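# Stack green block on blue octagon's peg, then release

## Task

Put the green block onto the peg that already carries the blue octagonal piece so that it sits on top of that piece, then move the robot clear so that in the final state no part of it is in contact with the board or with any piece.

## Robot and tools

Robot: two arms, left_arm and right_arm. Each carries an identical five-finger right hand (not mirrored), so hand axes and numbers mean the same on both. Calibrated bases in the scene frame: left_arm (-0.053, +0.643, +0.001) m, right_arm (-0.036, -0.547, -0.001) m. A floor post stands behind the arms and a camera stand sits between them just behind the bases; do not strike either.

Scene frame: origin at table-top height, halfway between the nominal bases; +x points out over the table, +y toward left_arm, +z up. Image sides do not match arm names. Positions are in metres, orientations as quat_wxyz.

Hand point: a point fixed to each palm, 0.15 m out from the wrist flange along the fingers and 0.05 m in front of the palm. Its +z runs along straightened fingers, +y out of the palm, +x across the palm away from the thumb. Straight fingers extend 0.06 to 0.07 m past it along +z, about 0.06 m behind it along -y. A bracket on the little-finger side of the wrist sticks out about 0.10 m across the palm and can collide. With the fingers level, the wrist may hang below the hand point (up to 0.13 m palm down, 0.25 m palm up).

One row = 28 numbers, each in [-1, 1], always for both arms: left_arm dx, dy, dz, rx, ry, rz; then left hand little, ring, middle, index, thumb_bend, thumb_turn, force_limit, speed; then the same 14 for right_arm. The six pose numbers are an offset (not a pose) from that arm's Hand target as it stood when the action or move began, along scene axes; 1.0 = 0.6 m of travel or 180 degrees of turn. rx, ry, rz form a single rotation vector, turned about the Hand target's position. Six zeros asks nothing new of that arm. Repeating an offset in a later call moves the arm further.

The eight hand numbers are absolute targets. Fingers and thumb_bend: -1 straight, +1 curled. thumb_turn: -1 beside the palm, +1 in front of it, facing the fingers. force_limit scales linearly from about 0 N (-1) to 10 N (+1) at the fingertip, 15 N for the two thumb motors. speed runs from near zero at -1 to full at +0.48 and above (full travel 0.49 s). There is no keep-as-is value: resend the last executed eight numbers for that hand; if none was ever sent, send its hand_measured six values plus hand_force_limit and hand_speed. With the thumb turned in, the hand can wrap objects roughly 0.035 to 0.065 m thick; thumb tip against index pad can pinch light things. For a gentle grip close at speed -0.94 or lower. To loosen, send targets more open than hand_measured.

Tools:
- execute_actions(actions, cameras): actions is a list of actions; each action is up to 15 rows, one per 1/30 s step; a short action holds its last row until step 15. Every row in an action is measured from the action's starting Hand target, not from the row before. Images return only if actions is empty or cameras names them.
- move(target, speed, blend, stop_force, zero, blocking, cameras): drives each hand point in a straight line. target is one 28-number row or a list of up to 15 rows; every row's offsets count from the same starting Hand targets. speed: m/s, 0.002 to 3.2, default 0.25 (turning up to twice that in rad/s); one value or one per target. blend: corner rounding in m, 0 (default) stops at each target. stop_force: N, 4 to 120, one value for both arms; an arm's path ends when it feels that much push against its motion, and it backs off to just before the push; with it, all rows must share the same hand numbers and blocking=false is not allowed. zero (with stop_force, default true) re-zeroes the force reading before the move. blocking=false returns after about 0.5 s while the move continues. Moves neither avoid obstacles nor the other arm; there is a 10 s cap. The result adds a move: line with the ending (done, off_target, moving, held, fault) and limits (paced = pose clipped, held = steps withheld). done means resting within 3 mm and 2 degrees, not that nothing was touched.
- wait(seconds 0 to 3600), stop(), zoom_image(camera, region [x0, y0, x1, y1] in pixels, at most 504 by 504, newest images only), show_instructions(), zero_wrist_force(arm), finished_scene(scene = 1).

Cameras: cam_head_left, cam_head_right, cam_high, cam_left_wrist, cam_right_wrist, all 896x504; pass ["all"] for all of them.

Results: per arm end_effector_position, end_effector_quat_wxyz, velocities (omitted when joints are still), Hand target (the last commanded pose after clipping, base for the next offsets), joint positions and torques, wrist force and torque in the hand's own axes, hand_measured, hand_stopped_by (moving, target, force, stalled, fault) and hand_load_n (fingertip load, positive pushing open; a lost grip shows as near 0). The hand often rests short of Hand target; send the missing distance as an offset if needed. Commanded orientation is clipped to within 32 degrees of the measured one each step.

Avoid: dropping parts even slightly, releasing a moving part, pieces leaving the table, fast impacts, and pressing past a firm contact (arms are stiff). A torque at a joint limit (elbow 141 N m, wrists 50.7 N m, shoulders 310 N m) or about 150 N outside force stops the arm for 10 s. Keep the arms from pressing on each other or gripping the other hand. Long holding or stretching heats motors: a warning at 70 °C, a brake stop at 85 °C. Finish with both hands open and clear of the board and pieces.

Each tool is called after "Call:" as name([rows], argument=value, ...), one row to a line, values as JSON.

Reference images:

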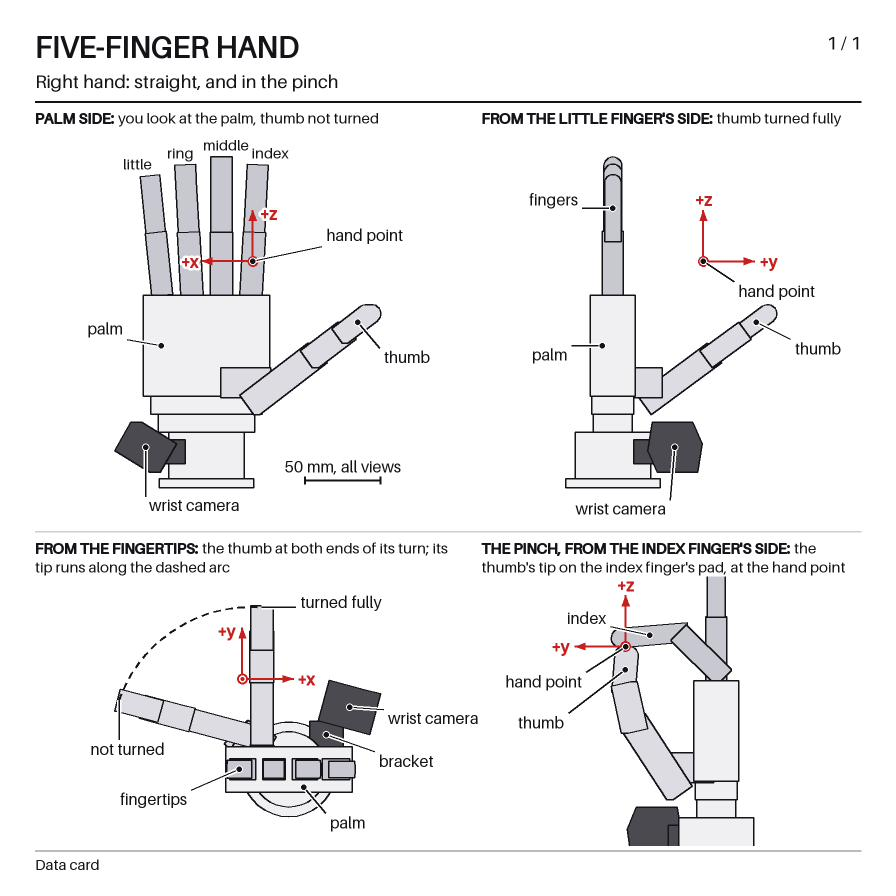

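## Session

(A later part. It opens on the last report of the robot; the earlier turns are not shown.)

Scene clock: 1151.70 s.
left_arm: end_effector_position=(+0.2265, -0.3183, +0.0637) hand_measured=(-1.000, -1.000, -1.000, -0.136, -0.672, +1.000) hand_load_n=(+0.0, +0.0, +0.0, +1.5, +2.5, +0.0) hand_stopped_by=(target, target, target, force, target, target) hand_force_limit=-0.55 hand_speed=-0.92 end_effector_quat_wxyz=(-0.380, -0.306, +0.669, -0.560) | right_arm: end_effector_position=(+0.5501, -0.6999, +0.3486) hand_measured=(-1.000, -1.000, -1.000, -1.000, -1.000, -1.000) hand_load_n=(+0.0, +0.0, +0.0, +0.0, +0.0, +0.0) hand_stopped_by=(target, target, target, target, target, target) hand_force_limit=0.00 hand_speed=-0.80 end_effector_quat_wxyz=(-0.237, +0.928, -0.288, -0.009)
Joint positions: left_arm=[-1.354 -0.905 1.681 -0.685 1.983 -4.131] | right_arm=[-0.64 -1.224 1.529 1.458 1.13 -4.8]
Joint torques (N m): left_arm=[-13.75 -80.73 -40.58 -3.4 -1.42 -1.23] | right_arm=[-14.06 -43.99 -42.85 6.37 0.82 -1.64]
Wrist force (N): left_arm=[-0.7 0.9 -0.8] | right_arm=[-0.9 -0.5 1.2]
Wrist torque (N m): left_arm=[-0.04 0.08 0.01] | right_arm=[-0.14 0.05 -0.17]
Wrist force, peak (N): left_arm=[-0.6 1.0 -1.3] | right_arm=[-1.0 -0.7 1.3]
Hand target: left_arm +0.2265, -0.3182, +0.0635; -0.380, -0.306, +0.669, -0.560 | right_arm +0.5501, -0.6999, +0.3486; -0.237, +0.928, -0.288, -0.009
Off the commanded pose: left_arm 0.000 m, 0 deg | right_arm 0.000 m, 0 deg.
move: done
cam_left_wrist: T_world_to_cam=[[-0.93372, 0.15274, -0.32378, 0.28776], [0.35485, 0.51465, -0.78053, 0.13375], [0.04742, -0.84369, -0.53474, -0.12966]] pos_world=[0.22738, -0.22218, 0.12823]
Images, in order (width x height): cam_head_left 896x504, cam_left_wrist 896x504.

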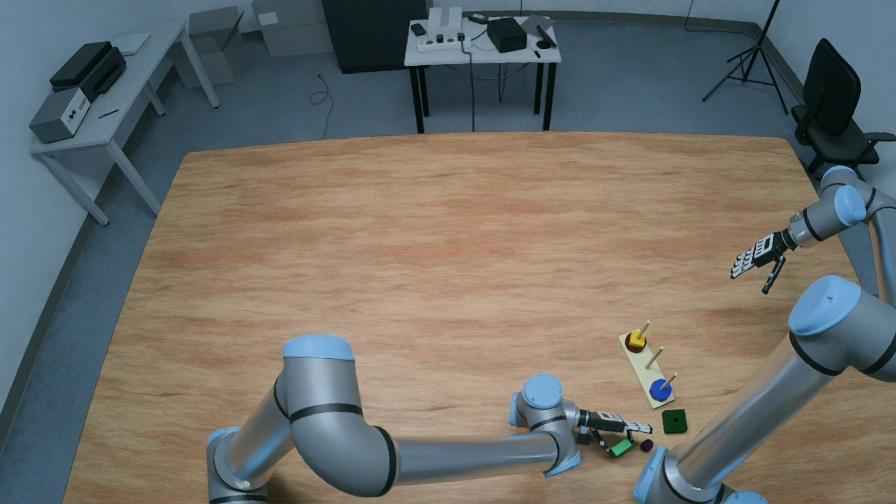

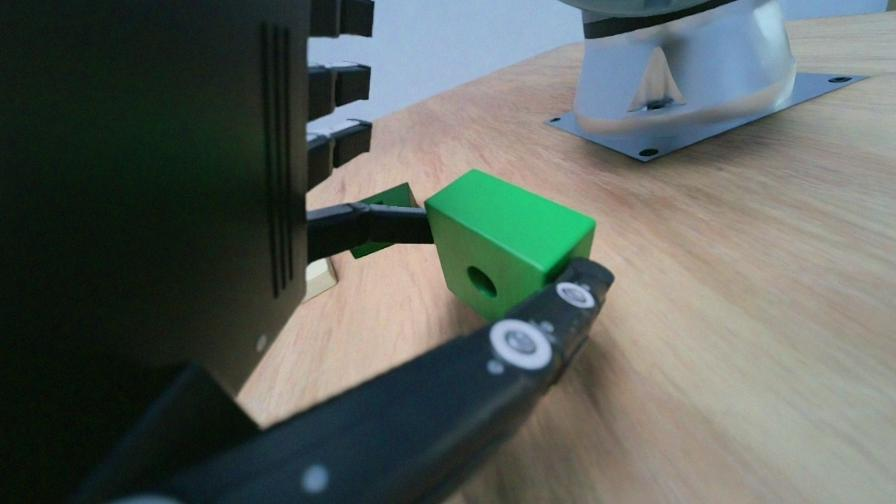

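Call:
move([
  [0,0,0,0,0,0,-1,-1,-1,0.25,-0.67,1,0.1,-0.92,0,0,0,0,0,0,-1,-1,-1,-1,-1,-1,0,-0.8],
  [0,0,0.04,0.1018,-0.2285,0,-1,-1,-1,0.25,-0.67,1,0.1,-0.92,0,0,0,0,0,0,-1,-1,-1,-1,-1,-1,0,-0.8],
], speed=0.12, cameras=["cam_left_wrist","cam_head_left"])

Call:
zoom_image(camera="cam_head_left", region=[580, 410, 660, 470])

Call:
zoom_image(camera="cam_left_wrist", region=[380, 130, 700, 370])

Scene clock: 1379.27 s.
left_arm: end_effector_position=(+0.2263, -0.3184, +0.0877) hand_measured=(-1.000, -1.000, -1.000, -0.094, -0.672, +1.000) hand_load_n=(+0.0, -0.5, +0.0, +5.5, +7.5, +0.0) hand_stopped_by=(target, target, target, force, target, target) hand_force_limit=0.10 hand_speed=-0.92 end_effector_quat_wxyz=(-0.070, -0.146, +0.839, -0.520) | right_arm: end_effector_position=(+0.5501, -0.6999, +0.3486) hand_measured=(-1.000, -1.000, -1.000, -1.000, -1.000, -1.000) hand_load_n=(+0.0, +0.0, +0.0, +0.0, +0.0, +0.0) hand_stopped_by=(target, target, target, target, target, target) hand_force_limit=0.00 hand_speed=-0.80 end_effector_quat_wxyz=(-0.237, +0.928, -0.288, -0.009)
Joint positions: left_arm=[-1.488 -0.961 1.533 -0.105 1.635 -3.415] | right_arm=[-0.64 -1.224 1.529 1.458 1.13 -4.8]
Joint torques (N m): left_arm=[10.14 -80.27 -21.66 -0.21 -0.27 1.54] | right_arm=[-14.84 -46.04 -41.9 5.79 0.71 -1.95]
Wrist force (N): left_arm=[0.1 1.8 -0.7] | right_arm=[-1.0 -0.7 1.4]
Wrist torque (N m): left_arm=[0.11 0.04 0.15] | right_arm=[-0.19 0.06 -0.19]
Wrist force, peak (N): left_arm=[0.3 2.3 -0.5] | right_arm=[-1.0 -0.5 1.7]
Hand target: left_arm +0.2265, -0.3182, +0.0875; -0.070, -0.146, +0.839, -0.520 | right_arm +0.5501, -0.6999, +0.3486; -0.237, +0.928, -0.288, -0.009
Off the commanded pose: left_arm 0.000 m, 0 deg | right_arm 0.000 m, 0 deg.
move: done
cam_left_wrist: T_world_to_cam=[[-0.5128, 0.34008, -0.78827, 0.3006], [0.71631, 0.6756, -0.17452, 0.06891], [0.47321, -0.65414, -0.59006, -0.14807]] pos_world=[0.17486, -0.24565, 0.16161]
Images, in order (width x height): cam_head_left 896x504, cam_left_wrist 896x504.

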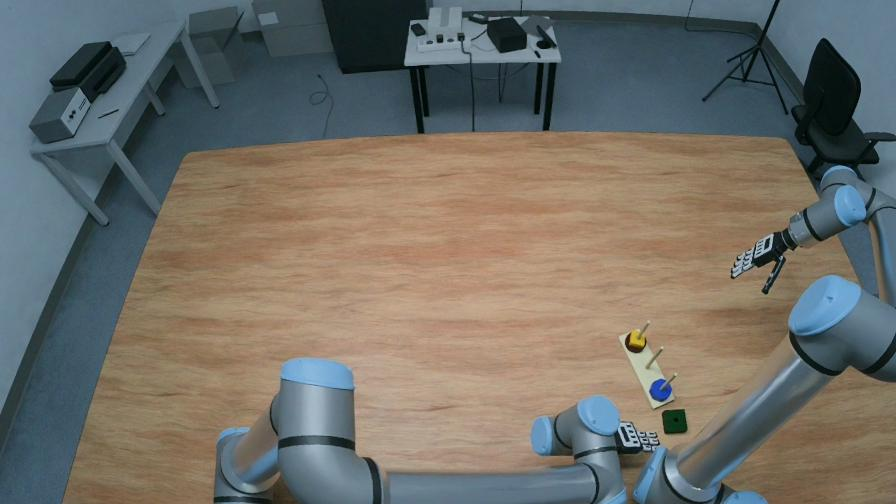

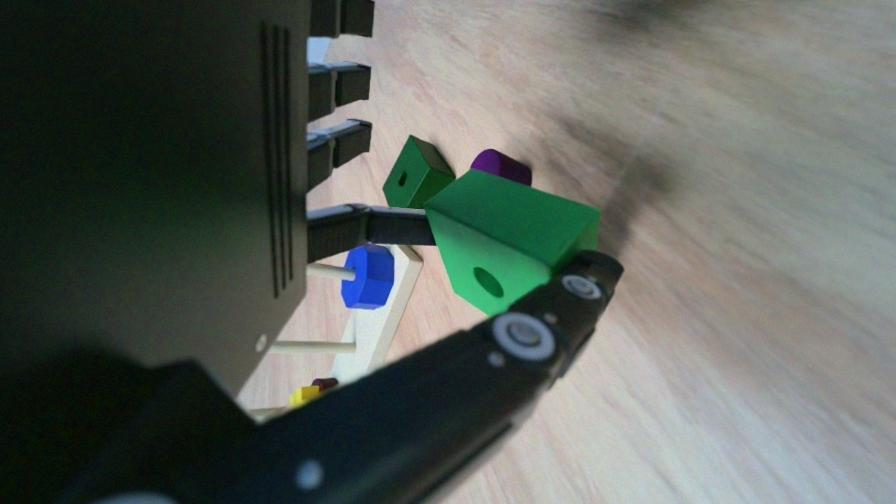

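Scaled by 6.300 from the camera's image (finer frame: 1280x720).

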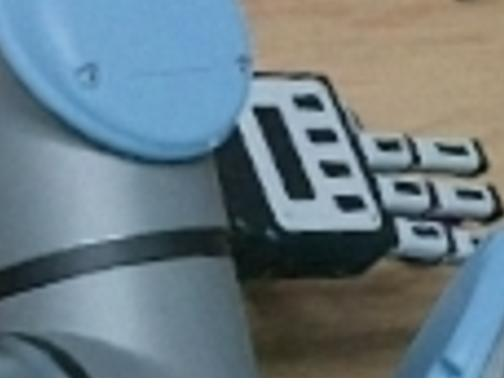

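Scaled by 1.575 from the camera's image (finer frame: 1280x720).

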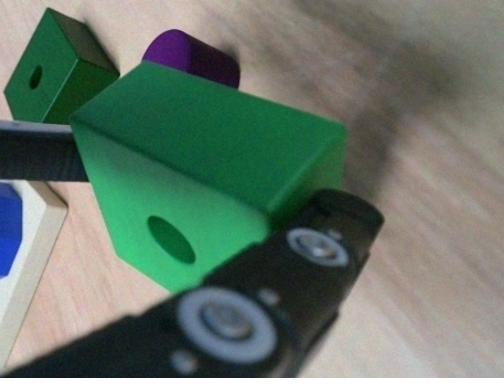

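Call:
move([
  [0,0,0.3,0,0,0,-1,-1,-1,0.25,-0.67,1,0.1,-0.92,0,0,0,0,0,0,-1,-1,-1,-1,-1,-1,0,-0.8],
  [0.323,-0.053,0.437,-0.0388,-0.2855,-0.4651,-1,-1,-1,0.25,-0.67,1,0.1,-0.92,0,0,0,0,0,0,-1,-1,-1,-1,-1,-1,0,-0.8],
], speed=0.2, blend=0.03, cameras=["all"])

Scene clock: 1623.13 s.
left_arm: end_effector_position=(+0.2265, -0.3181, +0.0878) hand_measured=(-1.000, -1.000, -1.000, -0.094, -0.672, +1.000) hand_load_n=(+0.0, +0.0, +0.0, +5.5, +7.5, +0.0) hand_stopped_by=(target, target, target, force, target, target) hand_force_limit=0.10 hand_speed=-0.92 end_effector_quat_wxyz=(-0.070, -0.146, +0.839, -0.520) | right_arm: end_effector_position=(+0.5501, -0.6999, +0.3486) hand_measured=(-1.000, -1.000, -1.000, -1.000, -1.000, -1.000) hand_load_n=(+0.0, +0.0, +0.0, +0.0, +0.0, -0.5) hand_stopped_by=(target, target, target, target, target, target) hand_force_limit=0.00 hand_speed=-0.80 end_effector_quat_wxyz=(-0.237, +0.928, -0.288, -0.009)
Joint positions: left_arm=[-1.488 -0.961 1.533 -0.104 1.635 -3.415] | right_arm=[-0.64 -1.224 1.529 1.458 1.13 -4.8]
Joint torques (N m): left_arm=[9.78 -95.09 -22.97 -0.03 -1.01 2.65] | right_arm=[-13.31 -45.4 -43.08 5.64 0.8 -1.9]
Wrist force (N): left_arm=[1.0 2.1 0.0] | right_arm=[-0.8 -0.6 1.3]
Wrist torque (N m): left_arm=[0.12 -0.12 0.20] | right_arm=[-0.16 0.03 -0.17]
Wrist force, peak (N): left_arm=[0.1 2.8 -0.8] | right_arm=[-1.0 -0.6 1.6]
Hand target: left_arm +0.2264, -0.3181, +0.0878; -0.070, -0.146, +0.839, -0.520 (not the last commanded pose) | right_arm +0.5501, -0.6999, +0.3486; -0.237, +0.928, -0.288, -0.009
Off the commanded pose: left_arm 0.327 m, 98 deg | right_arm 0.000 m, 0 deg.
move: held (left_arm; a check stopped the path); path passed 0 of 2 targets; limits=held
pose unreachable (left arm): on one or more control steps of this call, first in action 0 (counted from 0), this arm could not follow its commanded pose, so it was not sent that pose on those steps. It may still have moved: this result reports where it is.
cause: moving toward the commanded pose would bring a part of the arm too close to another arm (a part of this arm just beyond joint 6 (wrist 3) and a part of the right arm just beyond its joint 2 (shoulder lift), 9 mm apart when this arm was first held).
cam_left_wrist: T_world_to_cam=[[-0.51273, 0.34053, -0.78813, 0.30071], [0.71625, 0.6758, -0.17397, 0.06863], [0.47338, -0.6537, -0.59041, -0.14773]] pos_world=[0.17496, -0.24535, 0.16171]
cam_right_wrist: T_world_to_cam=[[-0.27038, -0.85499, -0.44258, -0.2976], [-0.8835, 0.0377, 0.46692, 0.35278], [-0.38253, 0.51726, -0.76558, 0.95439]] pos_world=[0.59629, -0.76142, 0.43423]

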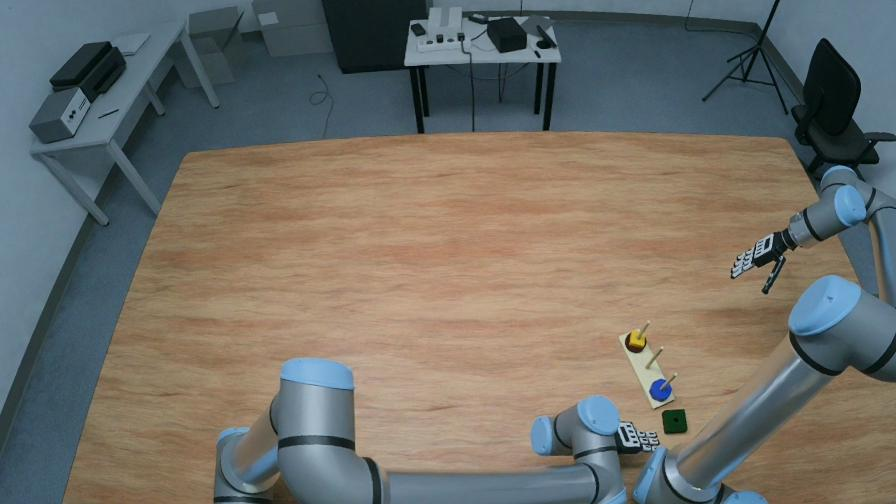

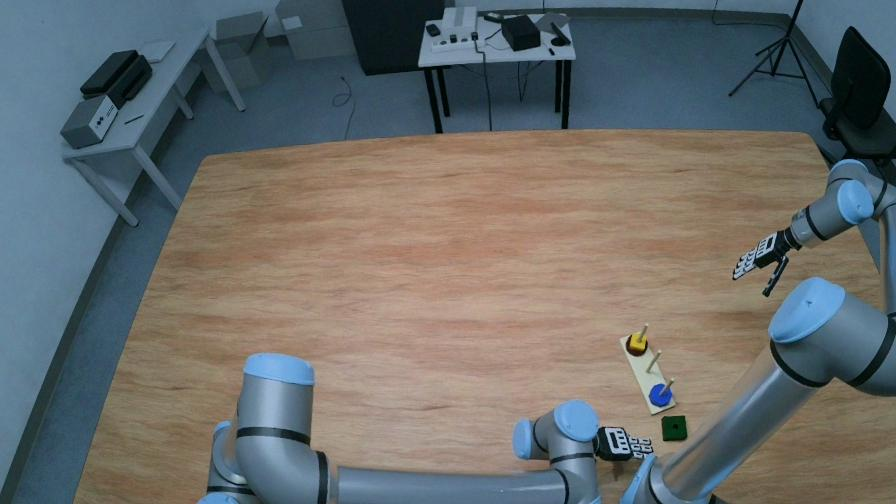

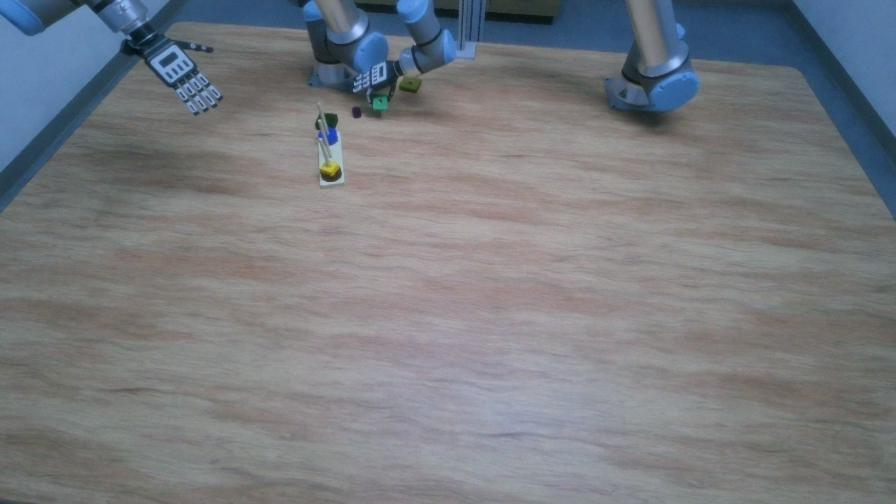

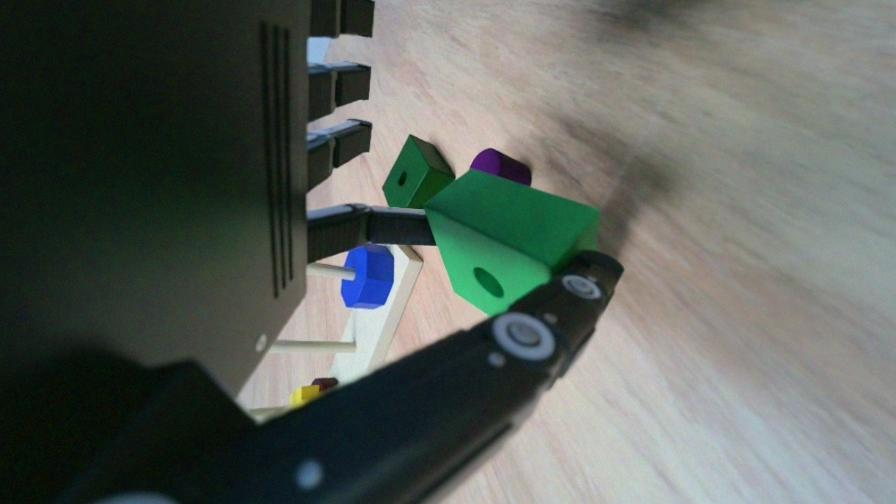

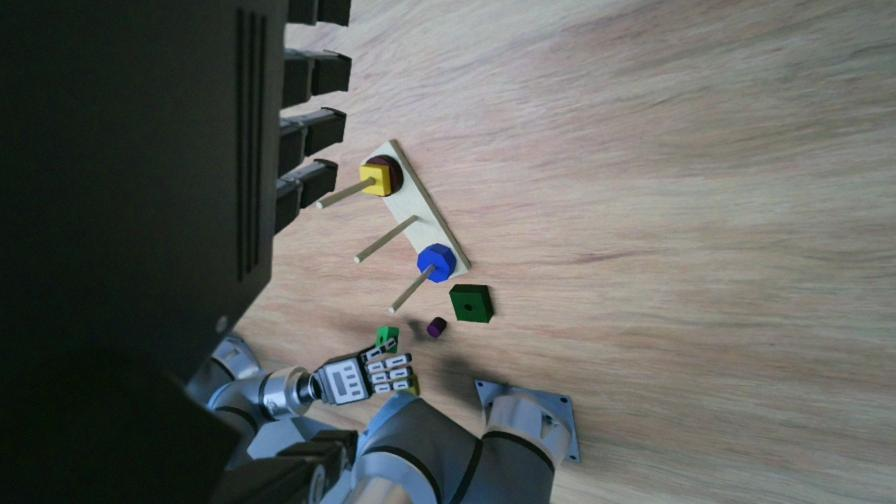

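Call:
move([
  [0.05,0.12,0.02,0,0,0,-1,-1,-1,0.25,-0.67,1,0.1,-0.92,0,0,0,0,0,0,-1,-1,-1,-1,-1,-1,0,-0.8],
  [0.05,0.12,0.3,0,0,0,-1,-1,-1,0.25,-0.67,1,0.1,-0.92,0,0,0,0,0,0,-1,-1,-1,-1,-1,-1,0,-0.8],
], speed=0.15, blend=0.02, cameras=["cam_left_wrist"])

Scene clock: 1635.23 s.
left_arm: end_effector_position=(+0.2565, -0.2461, +0.2679) hand_measured=(-1.000, -1.000, -1.000, -0.094, -0.672, +1.000) hand_load_n=(+0.0, +0.0, +0.0, +5.5, +7.5, +0.0) hand_stopped_by=(target, target, target, force, target, target) hand_force_limit=0.10 hand_speed=-0.92 end_effector_quat_wxyz=(-0.070, -0.146, +0.839, -0.520) | right_arm: end_effector_position=(+0.5501, -0.6999, +0.3486) hand_measured=(-1.000, -1.000, -1.000, -1.000, -1.000, -1.000) hand_load_n=(+0.0, +0.0, +0.0, +0.0, +0.0, +0.0) hand_stopped_by=(target, target, target, target, target, target) hand_force_limit=0.00 hand_speed=-0.80 end_effector_quat_wxyz=(-0.237, +0.928, -0.288, -0.009)
Joint positions: left_arm=[-1.435 -1.176 1.52 0.126 1.682 -3.391] | right_arm=[-0.64 -1.224 1.529 1.458 1.13 -4.8]
Joint torques (N m): left_arm=[-17.32 -79.52 -30.99 0.86 -0.97 -1.05] | right_arm=[-14.26 -46.21 -41.66 6.13 0.9 -1.57]
Wrist force (N): left_arm=[0.6 1.7 0.0] | right_arm=[-0.8 -0.7 1.4]
Wrist torque (N m): left_arm=[0.06 -0.07 -0.09] | right_arm=[-0.19 0.03 -0.18]
Wrist force, peak (N): left_arm=[0.1 2.8 -0.9] | right_arm=[-1.0 -0.7 1.8]
Hand target: left_arm +0.2564, -0.2461, +0.2678; -0.070, -0.146, +0.839, -0.520 | right_arm +0.5501, -0.6999, +0.3486; -0.237, +0.928, -0.288, -0.009
Off the commanded pose: left_arm 0.000 m, 0 deg | right_arm 0.000 m, 0 deg.
move: done
cam_left_wrist: T_world_to_cam=[[-0.51268, 0.34046, -0.78819, 0.43347], [0.71629, 0.67575, -0.17402, 0.02986], [0.47338, -0.6538, -0.59031, -0.00871]] pos_world=[0.20496, -0.17345, 0.34171]

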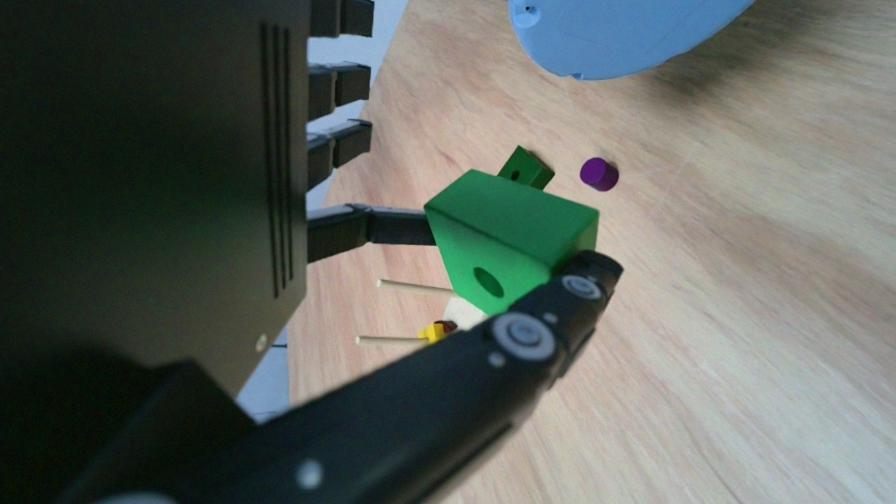

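Call:
move(target=[0.273,-0.14,0.137,-0.0388,-0.2855,-0.4651,-1,-1,-1,0.25,-0.67,1,0.1,-0.92,0,0,0,0,0,0,-1,-1,-1,-1,-1,-1,0,-0.8], speed=0.2, cameras=["all"])

Scene clock: 1650.63 s.
left_arm: end_effector_position=(+0.4204, -0.3300, +0.3501) hand_measured=(-1.000, -1.000, -1.000, -0.094, -0.672, +1.000) hand_load_n=(+0.0, +0.0, -0.5, +5.5, +7.5, +0.0) hand_stopped_by=(target, target, target, force, target, target) hand_force_limit=0.10 hand_speed=-0.92 end_effector_quat_wxyz=(-0.056, +0.654, +0.641, -0.398) | right_arm: end_effector_position=(+0.5501, -0.6999, +0.3486) hand_measured=(-1.000, -1.000, -1.000, -1.000, -1.000, -1.000) hand_load_n=(+0.0, +0.0, +0.0, +0.0, +0.0, +0.0) hand_stopped_by=(target, target, target, target, target, target) hand_force_limit=0.00 hand_speed=-0.80 end_effector_quat_wxyz=(-0.237, +0.928, -0.288, -0.009)
Joint positions: left_arm=[-1.159 -0.471 0.264 1.572 2.377 -1.2] | right_arm=[-0.64 -1.224 1.529 1.458 1.13 -4.8]
Joint torques (N m): left_arm=[-11.23 -116.78 -31.38 3.93 2.2 2.38] | right_arm=[-13.55 -46.58 -42.04 5.34 0.76 -1.75]
Wrist force (N): left_arm=[1.5 0.9 -0.6] | right_arm=[-1.0 -0.4 1.3]
Wrist torque (N m): left_arm=[0.07 -0.14 0.18] | right_arm=[-0.14 0.07 -0.18]
Wrist force, peak (N): left_arm=[1.4 2.3 -0.1] | right_arm=[-1.0 -0.4 1.9]
Hand target: left_arm +0.4202, -0.3301, +0.3500; -0.056, +0.654, +0.641, -0.398 | right_arm +0.5501, -0.6999, +0.3486; -0.237, +0.928, -0.288, -0.009
Off the commanded pose: left_arm 0.000 m, 0 deg | right_arm 0.000 m, 0 deg.
move: done
cam_left_wrist: T_world_to_cam=[[0.72569, 0.00905, -0.68796, -0.0541], [0.57324, -0.56091, 0.5973, -0.63465], [-0.38048, -0.82783, -0.41223, 0.14656]] pos_world=[0.45883, -0.23417, 0.40227]
cam_right_wrist: T_world_to_cam=[[-0.27038, -0.85499, -0.44258, -0.2976], [-0.8835, 0.0377, 0.46692, 0.35278], [-0.38253, 0.51726, -0.76558, 0.95439]] pos_world=[0.59629, -0.76142, 0.43423]

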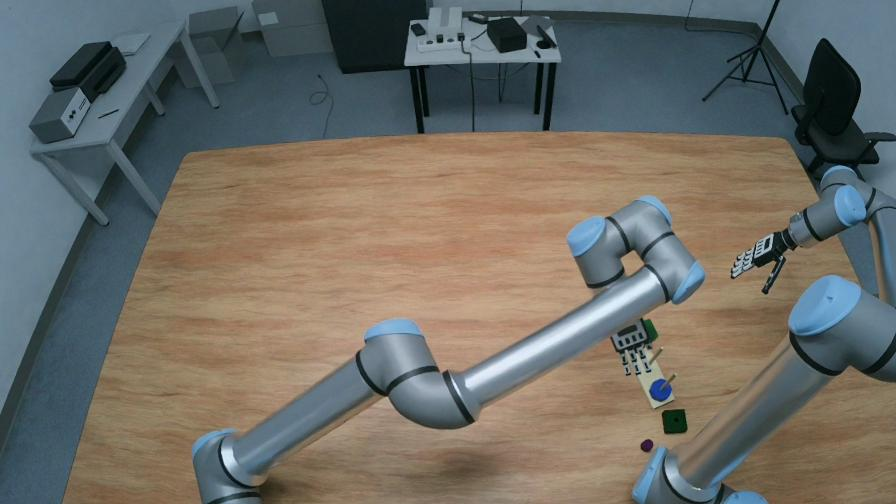

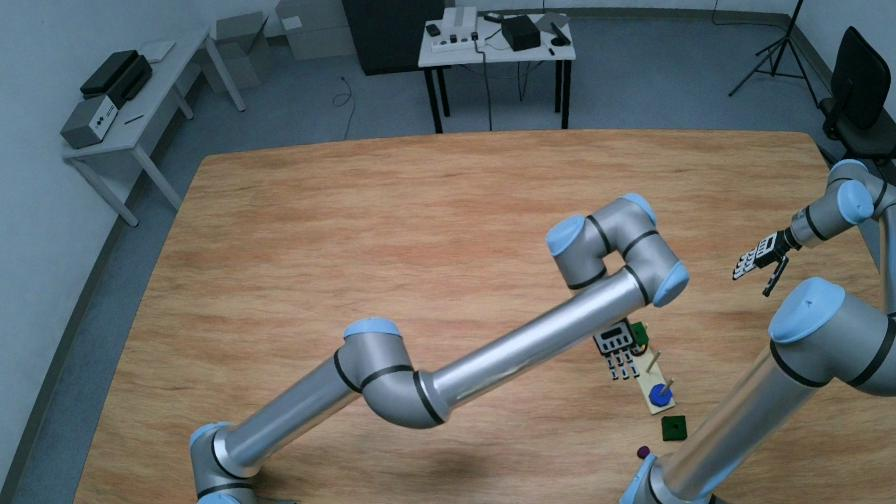

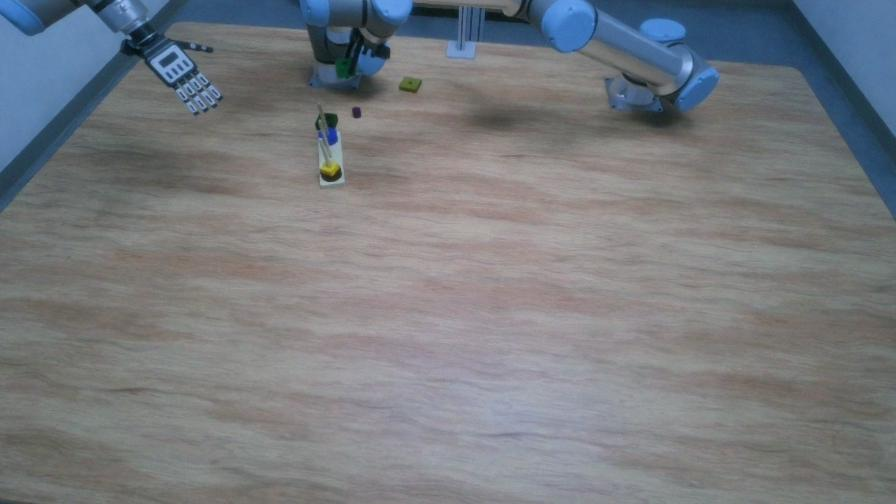

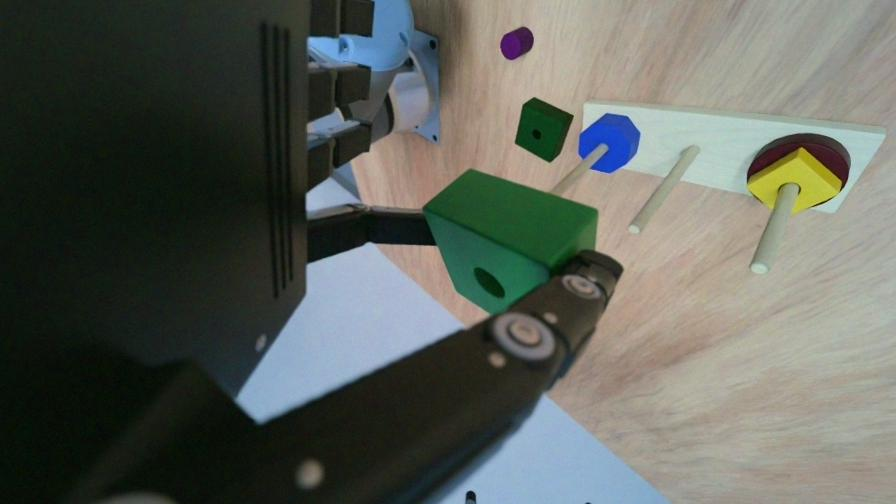

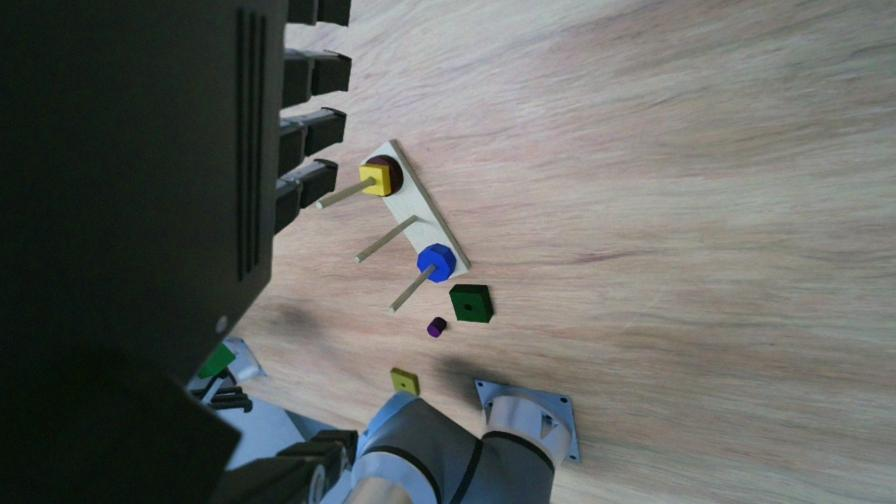

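Call:
move(target=[0,0,0,0,0,0,-1,-1,-1,0.25,-0.67,1,0.1,-0.92,-0.583,-0.75,0,0,0,-0.296,-1,-1,-1,-1,-1,-1,0,-0.8], speed=0.25, cameras=["cam_right_wrist","cam_head_right"])

Scene clock: 1719.00 s.
left_arm: end_effector_position=(+0.4202, -0.3301, +0.3500) hand_measured=(-1.000, -1.000, -1.000, -0.094, -0.672, +1.000) hand_load_n=(+0.0, +0.0, +0.0, +6.0, +7.0, +0.0) hand_stopped_by=(target, target, target, force, target, target) hand_force_limit=0.10 hand_speed=-0.92 end_effector_quat_wxyz=(-0.056, +0.654, +0.641, -0.398) | right_arm: end_effector_position=(+0.2003, -1.1498, +0.3486) hand_measured=(-1.000, -1.000, -1.000, -1.000, -1.000, -1.000) hand_load_n=(+0.0, +0.0, +0.0, -0.5, +0.0, +0.0) hand_stopped_by=(target, target, target, target, target, target) hand_force_limit=0.00 hand_speed=-0.80 end_effector_quat_wxyz=(-0.216, +0.700, -0.674, +0.098)
Joint positions: left_arm=[-1.159 -0.471 0.264 1.572 2.377 -1.199] | right_arm=[-1.557 -1.155 1.431 1.482 1.128 -4.786]
Joint torques (N m): left_arm=[-15.86 -130.84 -36.34 1.44 0.91 -1.41] | right_arm=[-12.94 -62.15 -45.4 2.68 1.83 -1.19]
Wrist force (N): left_arm=[1.6 1.5 -0.5] | right_arm=[-0.8 -0.6 1.4]
Wrist torque (N m): left_arm=[0.15 -0.17 0.18] | right_arm=[-0.17 0.03 0.18]
Wrist force, peak (N): left_arm=[1.9 1.4 -0.4] | right_arm=[-0.6 -3.4 2.2]
Hand target: left_arm +0.4202, -0.3301, +0.3500; -0.056, +0.654, +0.641, -0.398 | right_arm +0.2003, -1.1499, +0.3486; -0.216, +0.700, -0.674, +0.098
Off the commanded pose: left_arm 0.000 m, 0 deg | right_arm 0.000 m, 0 deg.
move: done
cam_right_wrist: T_world_to_cam=[[-0.84692, -0.29453, -0.4427, -0.01684], [-0.49817, 0.73059, 0.46697, 0.78028], [0.1859, 0.61603, -0.76547, 1.05288]] pos_world=[0.17872, -1.22364, 0.43413]
Images, in order (width x height): cam_head_right 896x504, cam_right_wrist 896x504.

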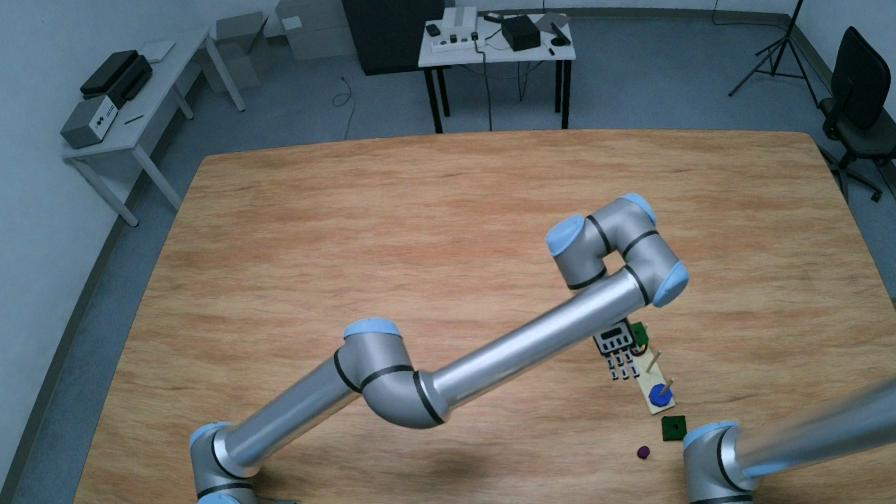

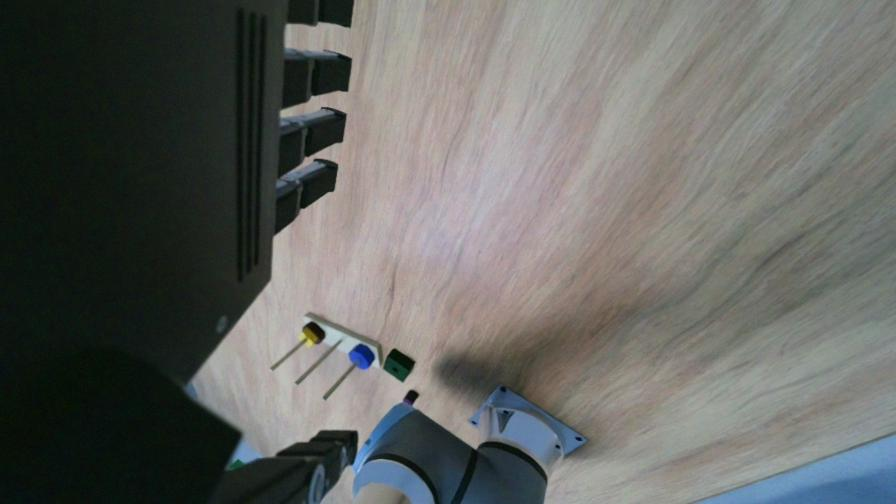

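Call:
wait(seconds=0, cameras=["cam_left_wrist"])

Call:
zoom_image(camera="cam_left_wrist", region=[410, 150, 530, 240])

Call:
zoom_image(camera="cam_left_wrist", region=[510, 180, 630, 270])

Call:
zoom_image(camera="cam_left_wrist", region=[430, 240, 550, 330])

NO LINK: the link to the robot was lost, through no command of yours. You have no control until a result says that control is back. Your reply's later robot calls are not run. To wait, call execute_actions with no actions. The wait itself costs no score and uses none of the scene's actions.

NO LINK: the link to the robot is lost, so no picture can be shown. You have no control until a result says that control is back. To wait, call execute_actions with no actions.

NO LINK: the link to the robot is lost, so no picture can be shown. You have no control until a result says that control is back. To wait, call execute_actions with no actions.

NO LINK: the link to the robot is lost, so no picture can be shown. You have no control until a result says that control is back. To wait, call execute_actions with no actions.

Call:
execute_actions(actions=[])

NO LINK, STILL. Call execute_actions again with no actions.

Call:
execute_actions(actions=[])

NO LINK, STILL. Call execute_actions again with no actions.

Call:
execute_actions(actions=[])

NO LINK, STILL. Call execute_actions again with no actions.

Call:
execute_actions(actions=[])

Scene clock: 1775.40 s.
left_arm: end_effector_position=(+0.4202, -0.3301, +0.3500) hand_measured=(-1.000, -1.000, -1.000, -0.094, -0.672, +1.000) hand_load_n=(+0.0, +0.0, -0.5, +5.5, +7.5, +0.0) hand_stopped_by=(target, target, target, force, target, target) hand_force_limit=0.10 hand_speed=-0.92 end_effector_quat_wxyz=(-0.056, +0.654, +0.641, -0.398) | right_arm: end_effector_position=(+0.2003, -1.1499, +0.3486) hand_measured=(-1.000, -1.000, -1.000, -1.000, -1.000, -1.000) hand_load_n=(+0.0, +0.0, +0.0, +0.0, +0.0, +0.0) hand_stopped_by=(target, target, target, target, target, target) hand_force_limit=0.00 hand_speed=-0.80 end_effector_quat_wxyz=(-0.216, +0.700, -0.674, +0.098)
Joint positions: left_arm=[-1.159 -0.471 0.264 1.572 2.377 -1.199] | right_arm=[-1.557 -1.155 1.431 1.482 1.128 -4.786]
Joint velocities: within noise
Joint torques (N m): left_arm=[-1.49 -123.88 -39.97 3.31 1.51 0.27] | right_arm=[-0.3 -65.12 -36.79 4.26 -1.3 0]
Wrist force (N): left_arm=[1.4 1.2 -0.1] | right_arm=[-0.9 -0.6 1.2]
Wrist torque (N m): left_arm=[0.07 -0.15 0.16] | right_arm=[-0.18 0.06 0.18]
Wrist force, peak (N): left_arm=[2.0 0.7 -0.9] | right_arm=[-1.0 -0.6 1.5]
Hand target: left_arm +0.4202, -0.3301, +0.3500; -0.056, +0.654, +0.641, -0.398 | right_arm +0.2003, -1.1499, +0.3486; -0.216, +0.700, -0.674, +0.098
Off the commanded pose: left_arm 0.000 m, 0 deg | right_arm 0.000 m, 0 deg.
CONTROL IS BACK. The link is back. The arms hold where they stopped. Where a move or wait says "fault", it means the lost link, not a fault of the arm. Commands run again from your next reply on.
camera_calibration:
cam_left_wrist: T_world_to_cam=[[0.72569, 0.00904, -0.68796, -0.0541], [0.57317, -0.56105, 0.59724, -0.63451], [-0.38058, -0.82773, -0.41234, 0.14659]] pos_world=[0.45873, -0.23417, 0.40218]
cam_right_wrist: T_world_to_cam=[[-0.84701, -0.29451, -0.44253, -0.01696], [-0.49801, 0.73078, 0.46685, 0.78052], [0.1859, 0.61581, -0.76565, 1.05285]] pos_world=[0.17862, -1.22374, 0.43423]

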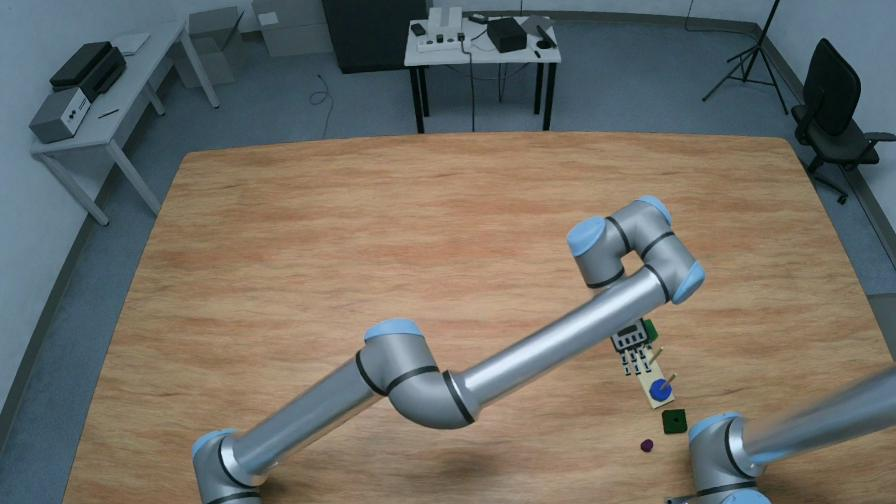

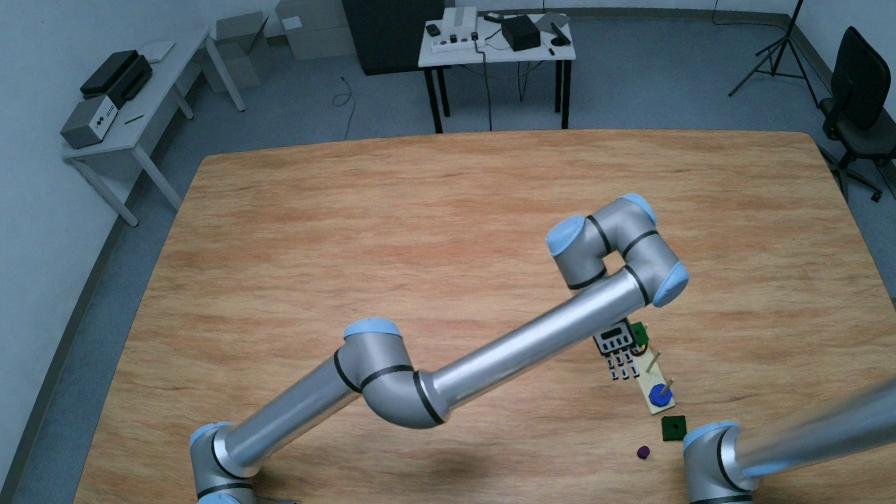

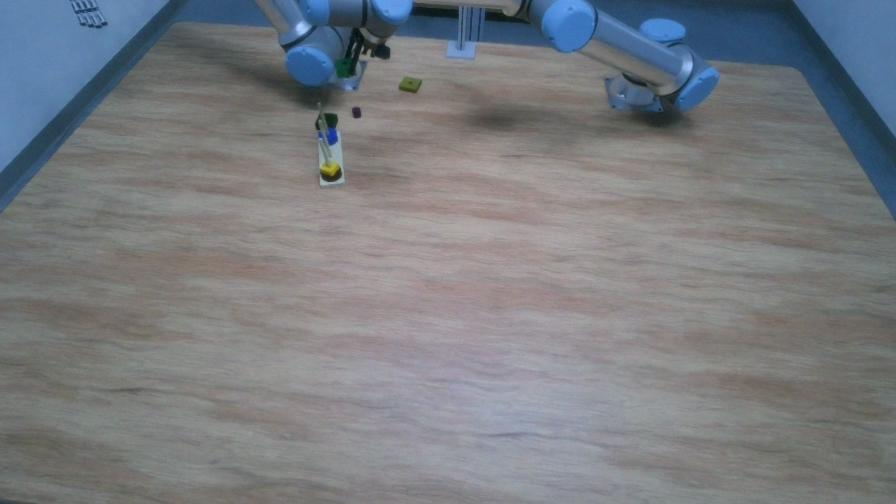

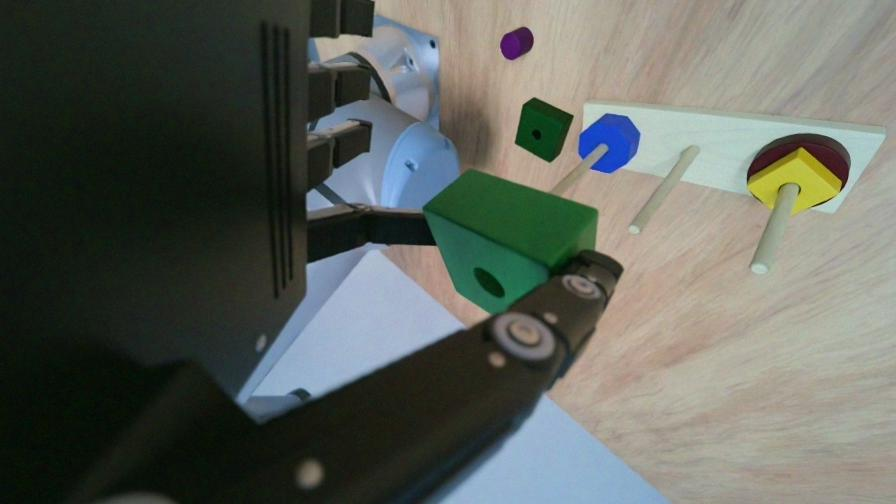

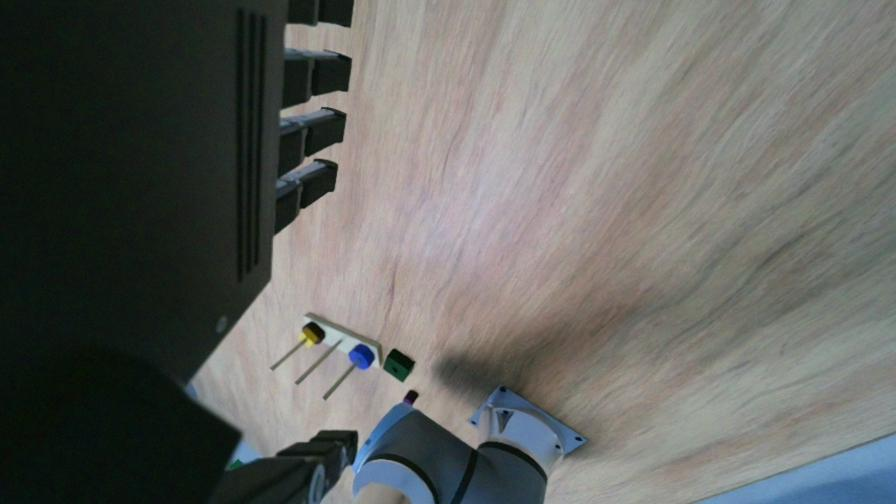

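Call:
zoom_image(camera="cam_left_wrist", region=[410, 155, 530, 235])

Call:
zoom_image(camera="cam_left_wrist", region=[510, 190, 630, 270])

Call:
zoom_image(camera="cam_left_wrist", region=[430, 250, 550, 330])

Scaled by 4.200 from the camera's image (finer frame: 1280x720).

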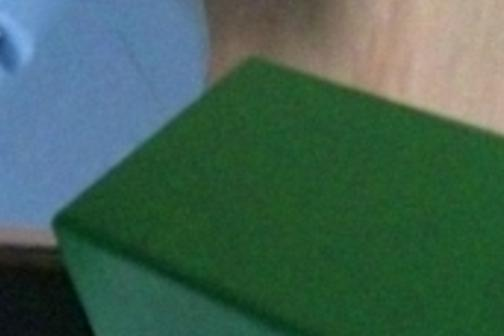

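Scaled by 4.200 from the camera's image (finer frame: 1280x720).

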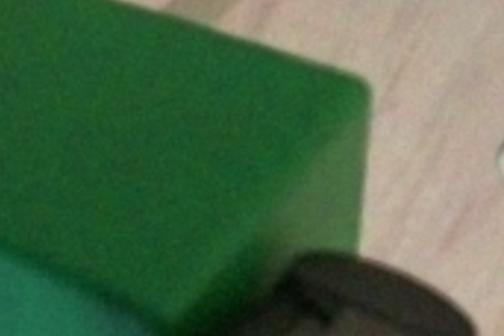

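Scaled by 4.200 from the camera's image (finer frame: 1280x720).

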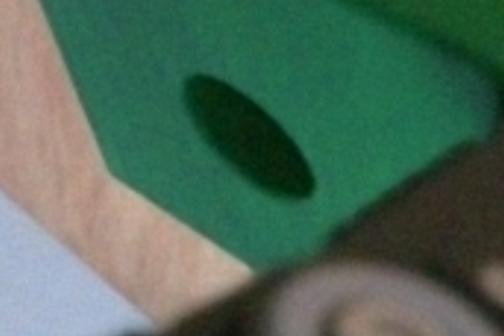

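Call:
zoom_image(camera="cam_left_wrist", region=[540, 100, 700, 240])

Call:
zoom_image(camera="cam_left_wrist", region=[700, 120, 890, 290])

Scaled by 3.150 from the camera's image (finer frame: 1280x720).

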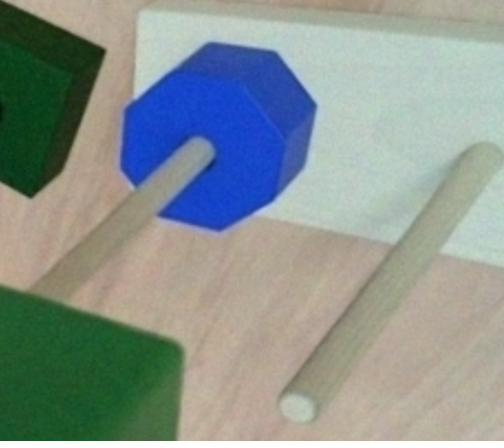

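Scaled by 2.653 from the camera's image (finer frame: 1280x720).

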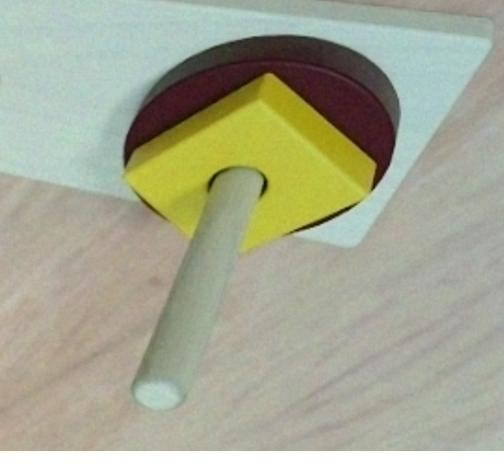

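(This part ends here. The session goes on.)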